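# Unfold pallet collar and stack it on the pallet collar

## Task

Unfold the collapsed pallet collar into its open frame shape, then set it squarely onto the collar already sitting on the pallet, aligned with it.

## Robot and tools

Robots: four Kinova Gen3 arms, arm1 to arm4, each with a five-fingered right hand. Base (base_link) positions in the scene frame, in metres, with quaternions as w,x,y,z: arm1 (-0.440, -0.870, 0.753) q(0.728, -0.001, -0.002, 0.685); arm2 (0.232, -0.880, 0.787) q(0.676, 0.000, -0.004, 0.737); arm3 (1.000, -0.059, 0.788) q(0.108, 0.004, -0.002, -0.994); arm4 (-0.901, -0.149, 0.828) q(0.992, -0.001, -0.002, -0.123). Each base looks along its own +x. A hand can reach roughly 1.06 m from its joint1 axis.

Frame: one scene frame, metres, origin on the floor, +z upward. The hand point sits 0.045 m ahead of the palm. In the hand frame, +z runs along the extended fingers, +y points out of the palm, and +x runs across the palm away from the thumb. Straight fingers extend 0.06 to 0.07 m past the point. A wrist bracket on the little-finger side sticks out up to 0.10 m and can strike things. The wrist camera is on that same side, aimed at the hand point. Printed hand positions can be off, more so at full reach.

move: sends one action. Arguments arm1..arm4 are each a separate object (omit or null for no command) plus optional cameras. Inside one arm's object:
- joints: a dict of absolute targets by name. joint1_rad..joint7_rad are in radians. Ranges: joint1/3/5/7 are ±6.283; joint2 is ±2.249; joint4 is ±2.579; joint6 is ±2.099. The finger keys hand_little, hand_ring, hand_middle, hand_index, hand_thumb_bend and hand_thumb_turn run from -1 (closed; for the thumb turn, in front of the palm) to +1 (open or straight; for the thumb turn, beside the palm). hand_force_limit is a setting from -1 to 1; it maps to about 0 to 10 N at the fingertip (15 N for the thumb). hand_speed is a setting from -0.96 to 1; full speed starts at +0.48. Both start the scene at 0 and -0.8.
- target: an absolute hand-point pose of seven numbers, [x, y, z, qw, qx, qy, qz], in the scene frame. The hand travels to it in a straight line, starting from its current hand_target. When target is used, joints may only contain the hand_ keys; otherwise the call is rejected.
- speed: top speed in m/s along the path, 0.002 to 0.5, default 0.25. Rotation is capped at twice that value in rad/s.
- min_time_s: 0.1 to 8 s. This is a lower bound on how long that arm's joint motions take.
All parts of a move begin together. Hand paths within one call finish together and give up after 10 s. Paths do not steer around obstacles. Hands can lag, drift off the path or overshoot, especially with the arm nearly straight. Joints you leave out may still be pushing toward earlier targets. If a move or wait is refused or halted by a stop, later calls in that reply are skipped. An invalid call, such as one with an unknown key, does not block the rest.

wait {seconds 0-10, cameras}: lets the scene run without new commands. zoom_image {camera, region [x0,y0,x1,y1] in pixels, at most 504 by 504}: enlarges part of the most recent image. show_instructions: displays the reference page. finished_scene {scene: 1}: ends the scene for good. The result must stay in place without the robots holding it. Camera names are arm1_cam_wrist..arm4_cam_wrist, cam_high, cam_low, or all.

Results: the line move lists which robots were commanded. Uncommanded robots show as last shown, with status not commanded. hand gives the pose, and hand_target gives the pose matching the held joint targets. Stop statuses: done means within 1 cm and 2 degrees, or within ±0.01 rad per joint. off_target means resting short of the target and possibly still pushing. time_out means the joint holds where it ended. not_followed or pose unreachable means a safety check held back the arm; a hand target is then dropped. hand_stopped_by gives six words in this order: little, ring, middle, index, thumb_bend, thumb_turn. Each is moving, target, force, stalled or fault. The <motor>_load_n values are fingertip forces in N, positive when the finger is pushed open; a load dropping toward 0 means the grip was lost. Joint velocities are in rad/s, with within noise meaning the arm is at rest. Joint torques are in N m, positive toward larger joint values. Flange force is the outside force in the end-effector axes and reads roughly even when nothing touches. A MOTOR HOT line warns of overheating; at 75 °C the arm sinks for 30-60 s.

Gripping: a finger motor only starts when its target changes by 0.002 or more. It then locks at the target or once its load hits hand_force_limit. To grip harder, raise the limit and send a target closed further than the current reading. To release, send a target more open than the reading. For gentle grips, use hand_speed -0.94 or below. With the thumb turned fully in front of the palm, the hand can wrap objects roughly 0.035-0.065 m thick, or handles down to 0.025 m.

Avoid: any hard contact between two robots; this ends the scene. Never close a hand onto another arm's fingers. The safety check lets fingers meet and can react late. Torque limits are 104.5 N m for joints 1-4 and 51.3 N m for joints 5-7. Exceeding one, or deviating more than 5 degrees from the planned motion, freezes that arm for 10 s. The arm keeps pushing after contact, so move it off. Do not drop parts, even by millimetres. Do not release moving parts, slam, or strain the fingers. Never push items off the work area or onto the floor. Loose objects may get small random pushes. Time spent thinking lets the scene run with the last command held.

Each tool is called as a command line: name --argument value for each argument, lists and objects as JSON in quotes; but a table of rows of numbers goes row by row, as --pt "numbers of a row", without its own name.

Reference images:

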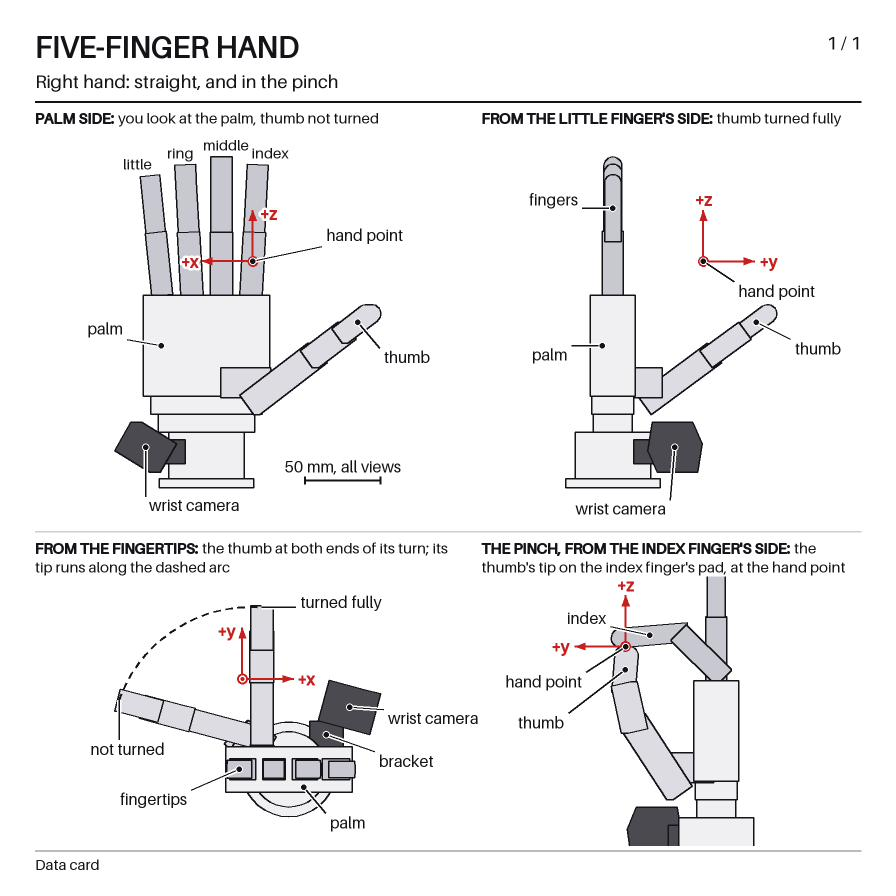

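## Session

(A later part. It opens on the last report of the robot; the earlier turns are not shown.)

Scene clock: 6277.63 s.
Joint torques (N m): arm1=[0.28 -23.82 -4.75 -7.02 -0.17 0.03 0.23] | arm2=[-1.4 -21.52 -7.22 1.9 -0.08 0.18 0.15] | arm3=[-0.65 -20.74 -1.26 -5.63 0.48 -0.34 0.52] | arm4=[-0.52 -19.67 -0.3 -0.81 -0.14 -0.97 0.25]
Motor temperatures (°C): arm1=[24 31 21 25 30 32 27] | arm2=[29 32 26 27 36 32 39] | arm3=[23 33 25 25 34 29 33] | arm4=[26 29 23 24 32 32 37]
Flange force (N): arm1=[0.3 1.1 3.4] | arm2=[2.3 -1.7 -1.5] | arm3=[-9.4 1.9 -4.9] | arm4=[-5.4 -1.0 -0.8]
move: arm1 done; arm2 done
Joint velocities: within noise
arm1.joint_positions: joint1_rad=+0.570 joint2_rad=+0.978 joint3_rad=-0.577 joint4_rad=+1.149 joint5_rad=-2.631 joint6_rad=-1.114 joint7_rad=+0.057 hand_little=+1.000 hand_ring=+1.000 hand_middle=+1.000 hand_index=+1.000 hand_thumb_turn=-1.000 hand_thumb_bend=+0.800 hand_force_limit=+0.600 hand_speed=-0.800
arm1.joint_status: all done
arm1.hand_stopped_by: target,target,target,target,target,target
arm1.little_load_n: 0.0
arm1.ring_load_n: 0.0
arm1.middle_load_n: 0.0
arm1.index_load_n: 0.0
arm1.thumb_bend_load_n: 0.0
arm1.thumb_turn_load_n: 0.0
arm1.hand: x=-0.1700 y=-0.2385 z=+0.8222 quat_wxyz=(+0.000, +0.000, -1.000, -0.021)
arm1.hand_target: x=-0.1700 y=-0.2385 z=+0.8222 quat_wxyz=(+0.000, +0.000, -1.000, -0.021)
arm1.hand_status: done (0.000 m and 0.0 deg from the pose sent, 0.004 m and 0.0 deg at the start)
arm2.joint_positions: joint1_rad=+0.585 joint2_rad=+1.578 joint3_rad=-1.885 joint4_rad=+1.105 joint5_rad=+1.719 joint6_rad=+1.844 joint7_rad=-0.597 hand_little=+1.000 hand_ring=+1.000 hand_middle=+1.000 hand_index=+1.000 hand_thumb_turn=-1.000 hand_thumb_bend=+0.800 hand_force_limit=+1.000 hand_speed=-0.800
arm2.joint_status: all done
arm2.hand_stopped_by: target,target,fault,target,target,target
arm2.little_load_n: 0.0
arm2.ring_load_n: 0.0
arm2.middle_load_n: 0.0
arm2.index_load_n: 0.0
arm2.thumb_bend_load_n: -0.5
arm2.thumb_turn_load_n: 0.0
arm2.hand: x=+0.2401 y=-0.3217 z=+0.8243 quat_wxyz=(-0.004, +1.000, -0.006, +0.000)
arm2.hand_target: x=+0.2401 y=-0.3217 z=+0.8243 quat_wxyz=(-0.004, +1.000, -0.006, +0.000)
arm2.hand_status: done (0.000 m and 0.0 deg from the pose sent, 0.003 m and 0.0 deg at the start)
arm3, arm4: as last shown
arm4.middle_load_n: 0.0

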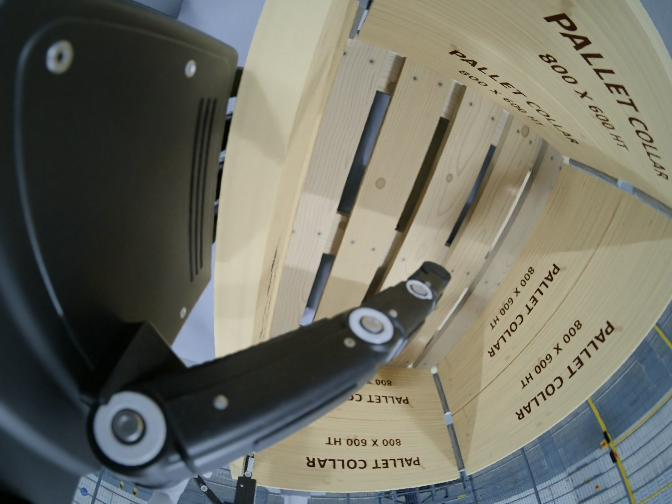

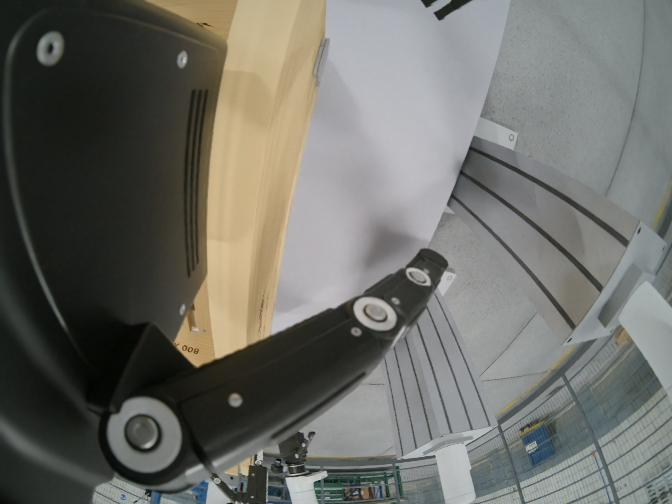

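move --arm1 '{"target":[-0.1700,-0.2400,0.9500,0,0,0.99979,0.02067],"speed":0.06}' --arm2 '{"target":[0.2401,-0.3195,0.9500,-0.0037,0.99998,-0.0057,-0.0001],"speed":0.06}' --cameras '["cam_high","cam_low","arm1_cam_wrist","arm2_cam_wrist"]'

Scene clock: 6284.20 s.
Joint torques (N m): arm1=[0.27 -23.14 -4.4 -7.78 -0.24 0.07 0.25] | arm2=[-1.32 -21.91 -6.34 1.15 -0.09 0.2 0.13] | arm3=[-0.67 -20.77 -1.27 -5.69 0.48 -0.32 0.52] | arm4=[-0.54 -19.7 -0.27 -0.82 -0.17 -0.99 0.25]
Motor temperatures (°C): arm1=[24 31 21 25 30 32 27] | arm2=[29 32 26 27 36 32 39] | arm3=[23 33 25 25 34 29 33] | arm4=[26 29 23 24 32 32 37]
Flange force (N): arm1=[-0.3 2.5 2.4] | arm2=[2.1 -1.6 -1.8] | arm3=[-9.6 1.9 -4.9] | arm4=[-5.3 -1.1 -0.7]
move: arm1 done; arm2 done
Joint velocities: within noise
arm1.joint_positions: joint1_rad=+0.561 joint2_rad=+0.851 joint3_rad=-0.615 joint4_rad=+0.971 joint5_rad=-2.698 joint6_rad=-1.397 joint7_rad=+0.121 hand_little=+1.000 hand_ring=+1.000 hand_middle=+1.000 hand_index=+1.000 hand_thumb_turn=-1.000 hand_thumb_bend=+0.800 hand_force_limit=+0.600 hand_speed=-0.800
arm1.joint_status: not commanded
arm1.hand_stopped_by: target,target,target,target,target,target
arm1.little_load_n: 0.0
arm1.ring_load_n: 0.0
arm1.middle_load_n: 0.0
arm1.index_load_n: -0.5
arm1.thumb_bend_load_n: 0.0
arm1.thumb_turn_load_n: 0.0
arm1.hand: x=-0.1700 y=-0.2400 z=+0.9500 quat_wxyz=(+0.000, +0.000, -1.000, -0.021)
arm1.hand_target: x=-0.1700 y=-0.2400 z=+0.9500 quat_wxyz=(+0.000, +0.000, -1.000, -0.021)
arm1.hand_status: done (0.000 m and 0.0 deg from the pose sent, 0.128 m and 0.0 deg at the start)
arm2.joint_positions: joint1_rad=+0.531 joint2_rad=+1.380 joint3_rad=-1.953 joint4_rad=+0.943 joint5_rad=+1.634 joint6_rad=+1.987 joint7_rad=-0.535 hand_little=+1.000 hand_ring=+1.000 hand_middle=+1.000 hand_index=+1.000 hand_thumb_turn=-1.000 hand_thumb_bend=+0.800 hand_force_limit=+1.000 hand_speed=-0.800
arm2.joint_status: not commanded
arm2.hand_stopped_by: target,target,fault,target,target,target
arm2.little_load_n: 0.0
arm2.ring_load_n: 0.0
arm2.middle_load_n: 0.0
arm2.index_load_n: 0.0
arm2.thumb_bend_load_n: 0.0
arm2.thumb_turn_load_n: 0.0
arm2.hand: x=+0.2401 y=-0.3195 z=+0.9500 quat_wxyz=(-0.004, +1.000, -0.006, +0.000)
arm2.hand_target: x=+0.2401 y=-0.3195 z=+0.9500 quat_wxyz=(-0.004, +1.000, -0.006, +0.000)
arm2.hand_status: done (0.000 m and 0.0 deg from the pose sent, 0.126 m and 0.0 deg at the start)
arm3, arm4: as last shown
arm3.thumb_bend_load_n: 0.0
pictures: arm1_cam_wrist, arm2_cam_wrist, cam_high, cam_low

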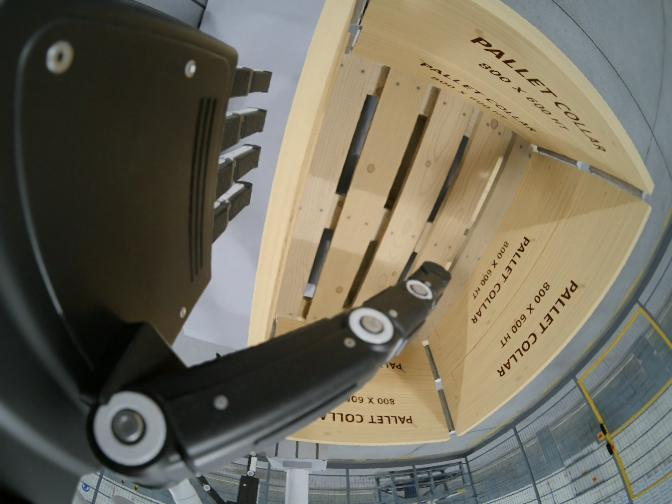

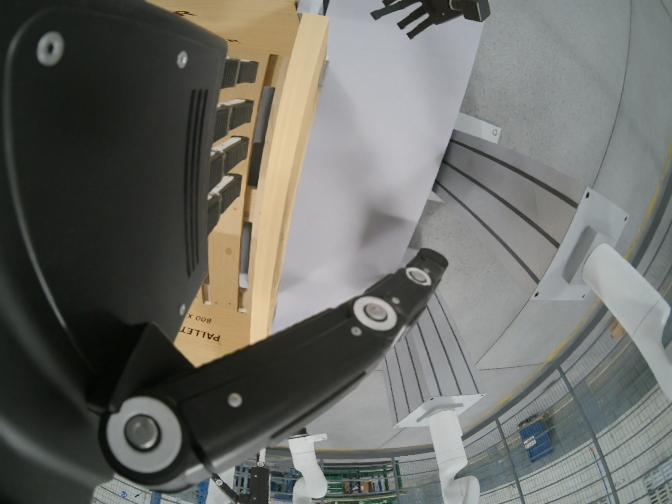

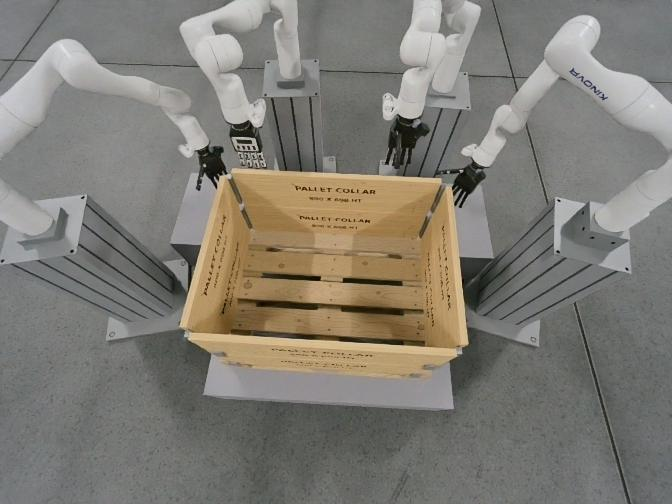

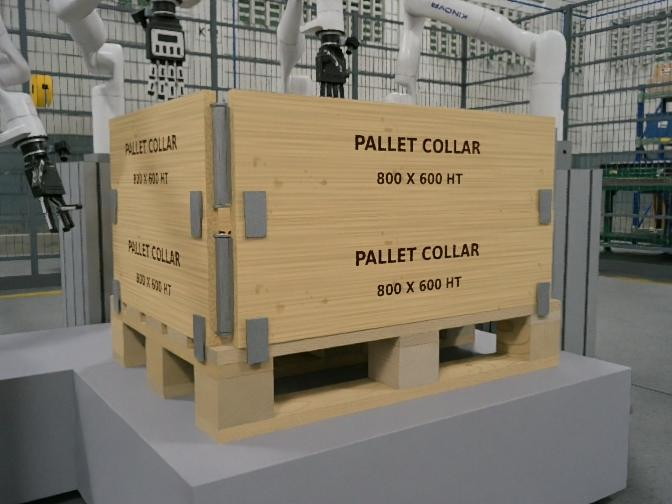

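move --cameras '["cam_high","cam_low","arm3_cam_wrist","arm4_cam_wrist"]'

zoom_image --camera "arm4_cam_wrist" --region '[330, 30, 672, 330]'

zoom_image --camera "arm3_cam_wrist" --region '[330, 30, 672, 330]'

zoom_image --camera "cam_low" --region '[100, 90, 330, 370]'

zoom_image --camera "cam_low" --region '[320, 90, 600, 370]'

zoom_image --camera "cam_high" --region '[170, 160, 480, 390]'

Scene clock: 6290.67 s.
Joint torques (N m): arm1=[0.29 -23.2 -4.38 -7.67 -0.2 0.04 0.24] | arm2=[-1.39 -21.8 -6.19 1.15 -0.08 0.24 0.09] | arm3=[-0.64 -20.77 -1.28 -5.7 0.49 -0.31 0.51] | arm4=[-0.45 -19.69 -0.3 -0.8 -0.14 -0.96 0.28]
Motor temperatures (°C): arm1=[24 31 21 25 30 32 27] | arm2=[29 32 26 27 36 32 39] | arm3=[23 33 25 25 34 29 33] | arm4=[26 29 23 24 32 32 37]
Flange force (N): arm1=[-0.5 3.1 2.3] | arm2=[2.3 -1.5 -1.9] | arm3=[-9.7 1.8 -4.9] | arm4=[-5.7 -0.9 -0.8]
Joint velocities: within noise
arm1.joint_positions: joint1_rad=+0.561 joint2_rad=+0.851 joint3_rad=-0.615 joint4_rad=+0.971 joint5_rad=-2.698 joint6_rad=-1.397 joint7_rad=+0.121 hand_little=+1.000 hand_ring=+1.000 hand_middle=+1.000 hand_index=+1.000 hand_thumb_turn=-1.000 hand_thumb_bend=+0.800 hand_force_limit=+0.600 hand_speed=-0.800
arm1.joint_status: not commanded
arm1.hand_stopped_by: target,target,target,target,target,target
arm1.little_load_n: 0.0
arm1.ring_load_n: 0.0
arm1.middle_load_n: 0.0
arm1.index_load_n: 0.0
arm1.thumb_bend_load_n: 0.0
arm1.thumb_turn_load_n: 0.0
arm1.hand: x=-0.1700 y=-0.2400 z=+0.9500 quat_wxyz=(+0.000, +0.000, -1.000, -0.021) (m; scene frame)
arm1.hand_target: x=-0.1700 y=-0.2400 z=+0.9500 quat_wxyz=(+0.000, +0.000, -1.000, -0.021) (m; scene frame)
arm1.hand_status: done (0.000 m and 0.0 deg from the pose sent, 0.128 m and 0.0 deg at the start)
arm2.joint_positions: joint1_rad=+0.531 joint2_rad=+1.380 joint3_rad=-1.953 joint4_rad=+0.943 joint5_rad=+1.634 joint6_rad=+1.987 joint7_rad=-0.535 hand_little=+1.000 hand_ring=+1.000 hand_middle=+1.000 hand_index=+1.000 hand_thumb_turn=-1.000 hand_thumb_bend=+0.800 hand_force_limit=+1.000 hand_speed=-0.800
arm2.joint_status: not commanded
arm2.hand_stopped_by: target,target,fault,target,target,target
arm2.little_load_n: 0.0
arm2.ring_load_n: 0.0
arm2.middle_load_n: 0.0
arm2.index_load_n: 0.0
arm2.thumb_bend_load_n: -0.5
arm2.thumb_turn_load_n: 0.0
arm2.hand: x=+0.2401 y=-0.3195 z=+0.9500 quat_wxyz=(-0.004, +1.000, -0.006, +0.000) (m; scene frame)
arm2.hand_target: x=+0.2401 y=-0.3195 z=+0.9500 quat_wxyz=(-0.004, +1.000, -0.006, +0.000) (m; scene frame)
arm2.hand_status: done (0.000 m and 0.0 deg from the pose sent, 0.126 m and 0.0 deg at the start)
arm3.joint_positions: joint1_rad=-0.524 joint2_rad=+1.266 joint3_rad=-0.149 joint4_rad=+1.204 joint5_rad=-2.421 joint6_rad=-0.813 joint7_rad=+4.171 hand_little=+1.000 hand_ring=+1.000 hand_middle=+0.050 hand_index=+1.000 hand_thumb_turn=+1.000 hand_thumb_bend=+0.934 hand_force_limit=+0.500 hand_speed=+0.300
arm3.joint_status: not commanded
arm3.hand_stopped_by: target,target,target,target,target,target
arm3.little_load_n: 0.0
arm3.ring_load_n: 0.5
arm3.middle_load_n: 0.0
arm3.index_load_n: 0.0
arm3.thumb_bend_load_n: 0.0
arm3.thumb_turn_load_n: 0.0
arm3.hand: x=+0.4750 y=-0.3350 z=+0.6700 quat_wxyz=(+0.066, +0.377, -0.910, -0.160) (m; scene frame)
arm3.hand_target: x=+0.4750 y=-0.3350 z=+0.6700 quat_wxyz=(+0.066, +0.377, -0.910, -0.160) (m; scene frame)
arm3.hand_status: not commanded
arm4.joint_positions: joint1_rad=+0.305 joint2_rad=+1.234 joint3_rad=+0.212 joint4_rad=+1.766 joint5_rad=+1.717 joint6_rad=-0.551 joint7_rad=-3.498 hand_little=+1.000 hand_ring=+1.000 hand_middle=+0.050 hand_index=+1.000 hand_thumb_turn=+1.000 hand_thumb_bend=+1.000 hand_force_limit=+0.500 hand_speed=+0.300
arm4.joint_status: not commanded
arm4.hand_stopped_by: target,target,target,target,target,target
arm4.little_load_n: 0.0
arm4.ring_load_n: 0.0
arm4.middle_load_n: 0.0
arm4.index_load_n: 0.0
arm4.thumb_bend_load_n: 0.0
arm4.thumb_turn_load_n: 0.0
arm4.hand: x=-0.4342 y=-0.3579 z=+0.6700 quat_wxyz=(-0.066, -0.377, -0.910, -0.160) (m; scene frame)
arm4.hand_target: x=-0.4342 y=-0.3579 z=+0.6700 quat_wxyz=(-0.066, -0.377, -0.910, -0.160) (m; scene frame)
arm4.hand_status: not commanded
pictures: arm3_cam_wrist, arm4_cam_wrist, cam_high, cam_low

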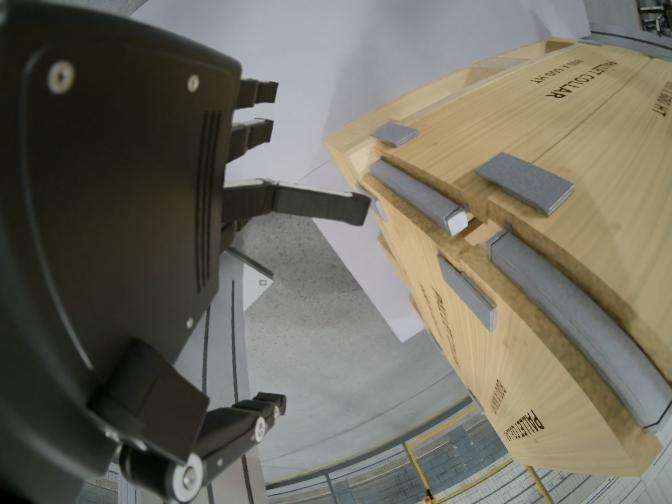

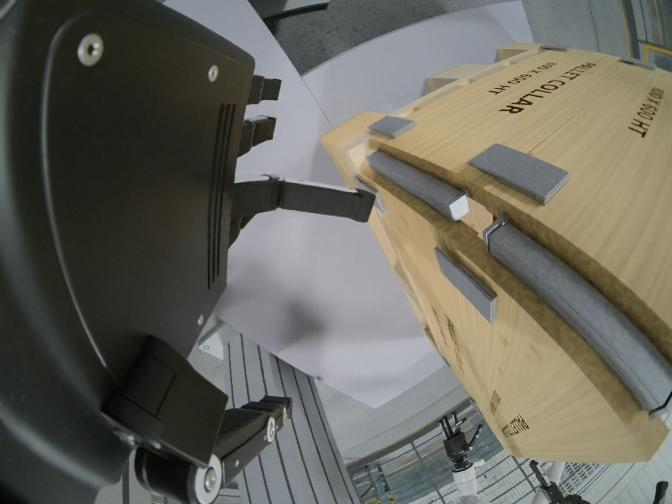

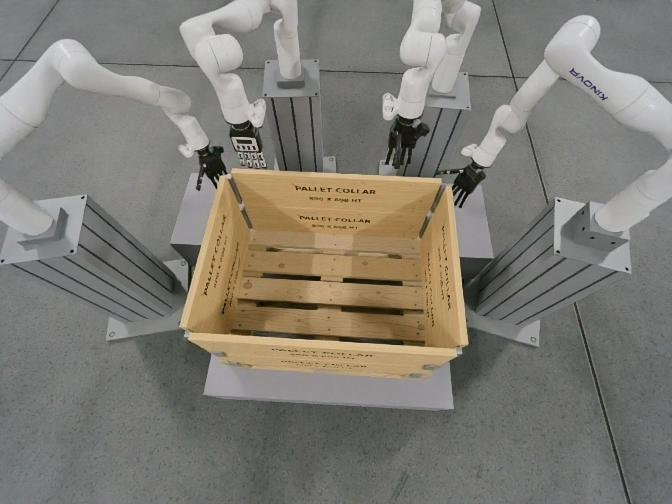

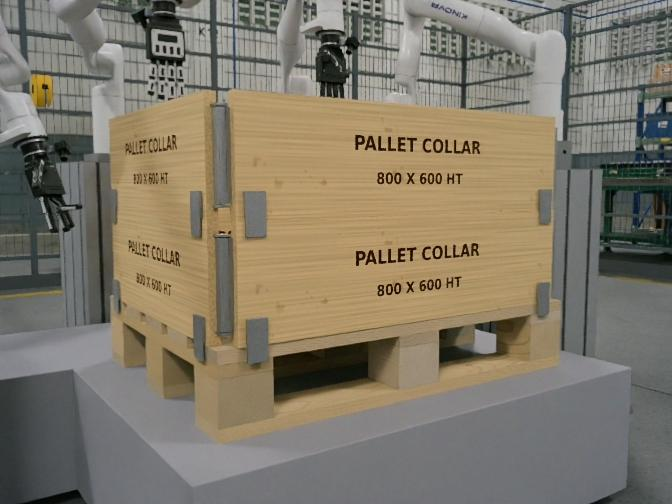

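Scaled by 1.474 from the camera's image (finer frame: 960x720).

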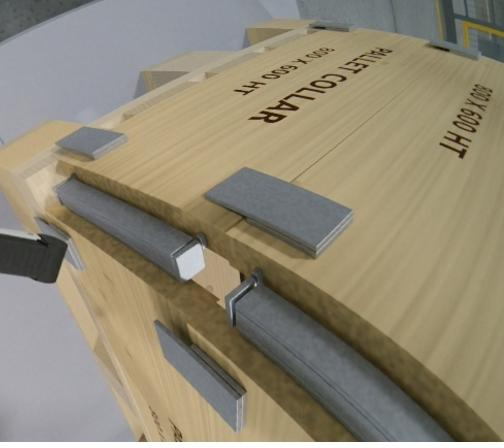

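Scaled by 1.474 from the camera's image (finer frame: 960x720).

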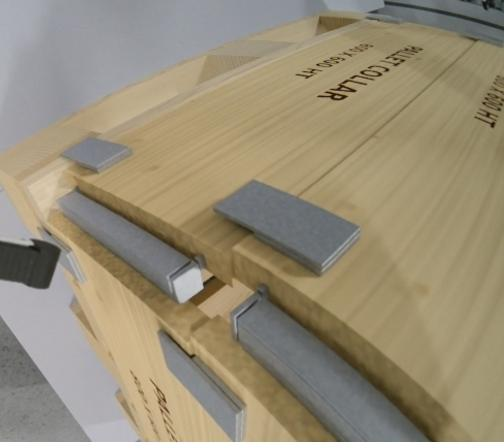

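Scaled by 1.800.

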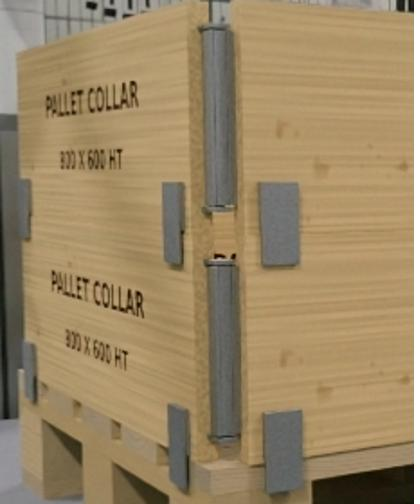

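Scaled by 1.800.

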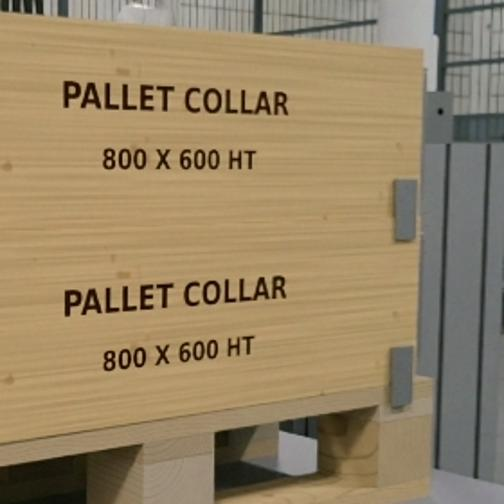

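Scaled by 1.626.

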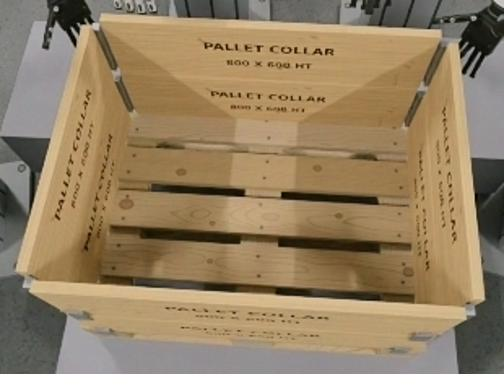

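move --arm1 '{"target":[-0.1700,-0.4200,0.9700,0,0,0.99979,0.02067],"speed":0.12}' --arm2 '{"target":[0.2401,-0.4400,0.9700,-0.0037,0.99998,-0.0057,-0.0001],"speed":0.12}' --cameras '["cam_high","cam_low"]'

Scene clock: 6296.80 s.
Joint torques (N m): arm1=[0.17 -16.03 -3.92 -7.6 -0.23 0.06 0.26] | arm2=[-1.4 -18.03 -7.26 -0.39 -0.02 0.21 0.18] | arm3=[-0.67 -20.76 -1.29 -5.67 0.48 -0.32 0.5] | arm4=[-0.51 -19.68 -0.28 -0.81 -0.13 -0.97 0.24]
Motor temperatures (°C): arm1=[24 31 21 25 30 32 27] | arm2=[29 32 26 27 36 32 39] | arm3=[23 33 25 25 34 29 33] | arm4=[26 29 23 24 32 32 37]
Flange force (N): arm1=[-1.3 3.3 3.7] | arm2=[2.2 -0.3 -1.7] | arm3=[-9.5 1.9 -4.9] | arm4=[-5.2 -1.0 -0.7]
move: arm1 done; arm2 done
Joint velocities: within noise
arm1.joint_positions: joint1_rad=+0.928 joint2_rad=+0.482 joint3_rad=-0.704 joint4_rad=+1.601 joint5_rad=-2.826 joint6_rad=-1.144 joint7_rad=+0.220 hand_little=+1.000 hand_ring=+1.000 hand_middle=+1.000 hand_index=+1.000 hand_thumb_turn=-1.000 hand_thumb_bend=+0.800 hand_force_limit=+0.600 hand_speed=-0.800
arm1.joint_status: not commanded
arm1.hand_stopped_by: target,target,target,target,target,target
arm1.little_load_n: 0.0
arm1.ring_load_n: 0.0
arm1.middle_load_n: 0.0
arm1.index_load_n: 0.0
arm1.thumb_bend_load_n: 0.0
arm1.thumb_turn_load_n: -0.5
arm1.hand: x=-0.1700 y=-0.4200 z=+0.9700 quat_wxyz=(+0.000, +0.000, -1.000, -0.021)
arm1.hand_target: x=-0.1700 y=-0.4200 z=+0.9700 quat_wxyz=(+0.000, +0.000, -1.000, -0.021)
arm1.hand_status: done (0.000 m and 0.0 deg from the pose sent, 0.181 m and 0.0 deg at the start)
arm2.joint_positions: joint1_rad=+0.731 joint2_rad=+1.400 joint3_rad=-2.081 joint4_rad=+1.458 joint5_rad=+1.436 joint6_rad=+2.087 joint7_rad=-0.907 hand_little=+1.000 hand_ring=+1.000 hand_middle=+1.000 hand_index=+1.000 hand_thumb_turn=-1.000 hand_thumb_bend=+0.800 hand_force_limit=+1.000 hand_speed=-0.800
arm2.joint_status: not commanded
arm2.hand_stopped_by: target,target,fault,target,target,target
arm2.little_load_n: 0.0
arm2.ring_load_n: 0.0
arm2.middle_load_n: 0.0
arm2.index_load_n: 0.0
arm2.thumb_bend_load_n: 0.0
arm2.thumb_turn_load_n: 0.0
arm2.hand: x=+0.2401 y=-0.4400 z=+0.9700 quat_wxyz=(-0.004, +1.000, -0.006, +0.000)
arm2.hand_target: x=+0.2401 y=-0.4400 z=+0.9700 quat_wxyz=(-0.004, +1.000, -0.006, +0.000)
arm2.hand_status: done (0.000 m and 0.0 deg from the pose sent, 0.122 m and 0.0 deg at the start)
arm3, arm4: as last shown
arm3.ring_load_n: 0.0
arm3.middle_load_n: 0.5
arm3.thumb_bend_load_n: -0.5
arm4.ring_load_n: -0.5

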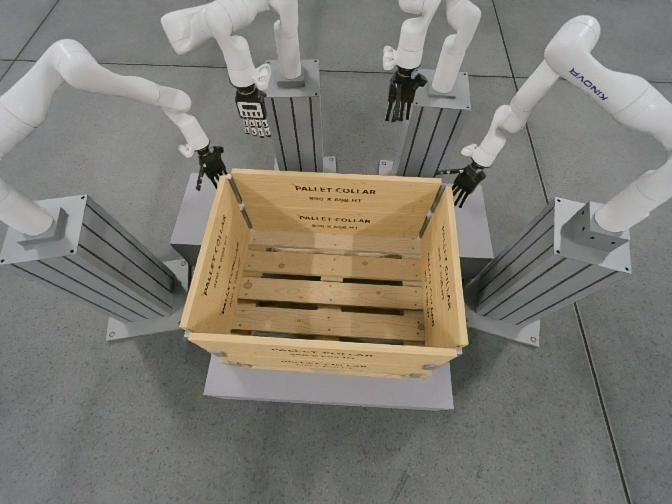

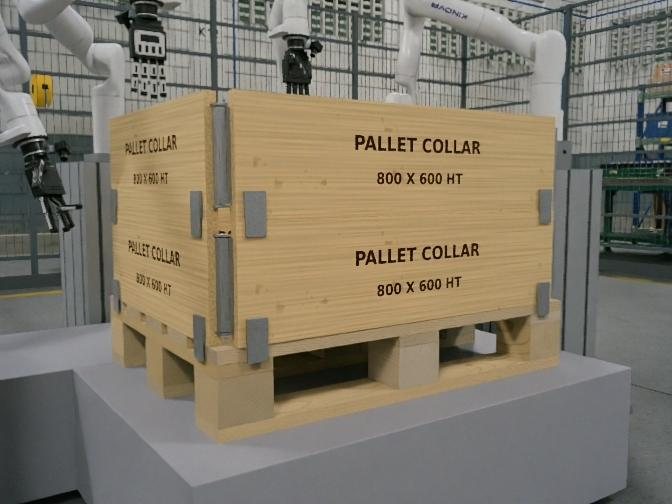

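The upper collar is seated on the lower one and every arm is clear of it, so I'm ending the scene.

finished_scene --scene 1

The scene is finished: the task was done.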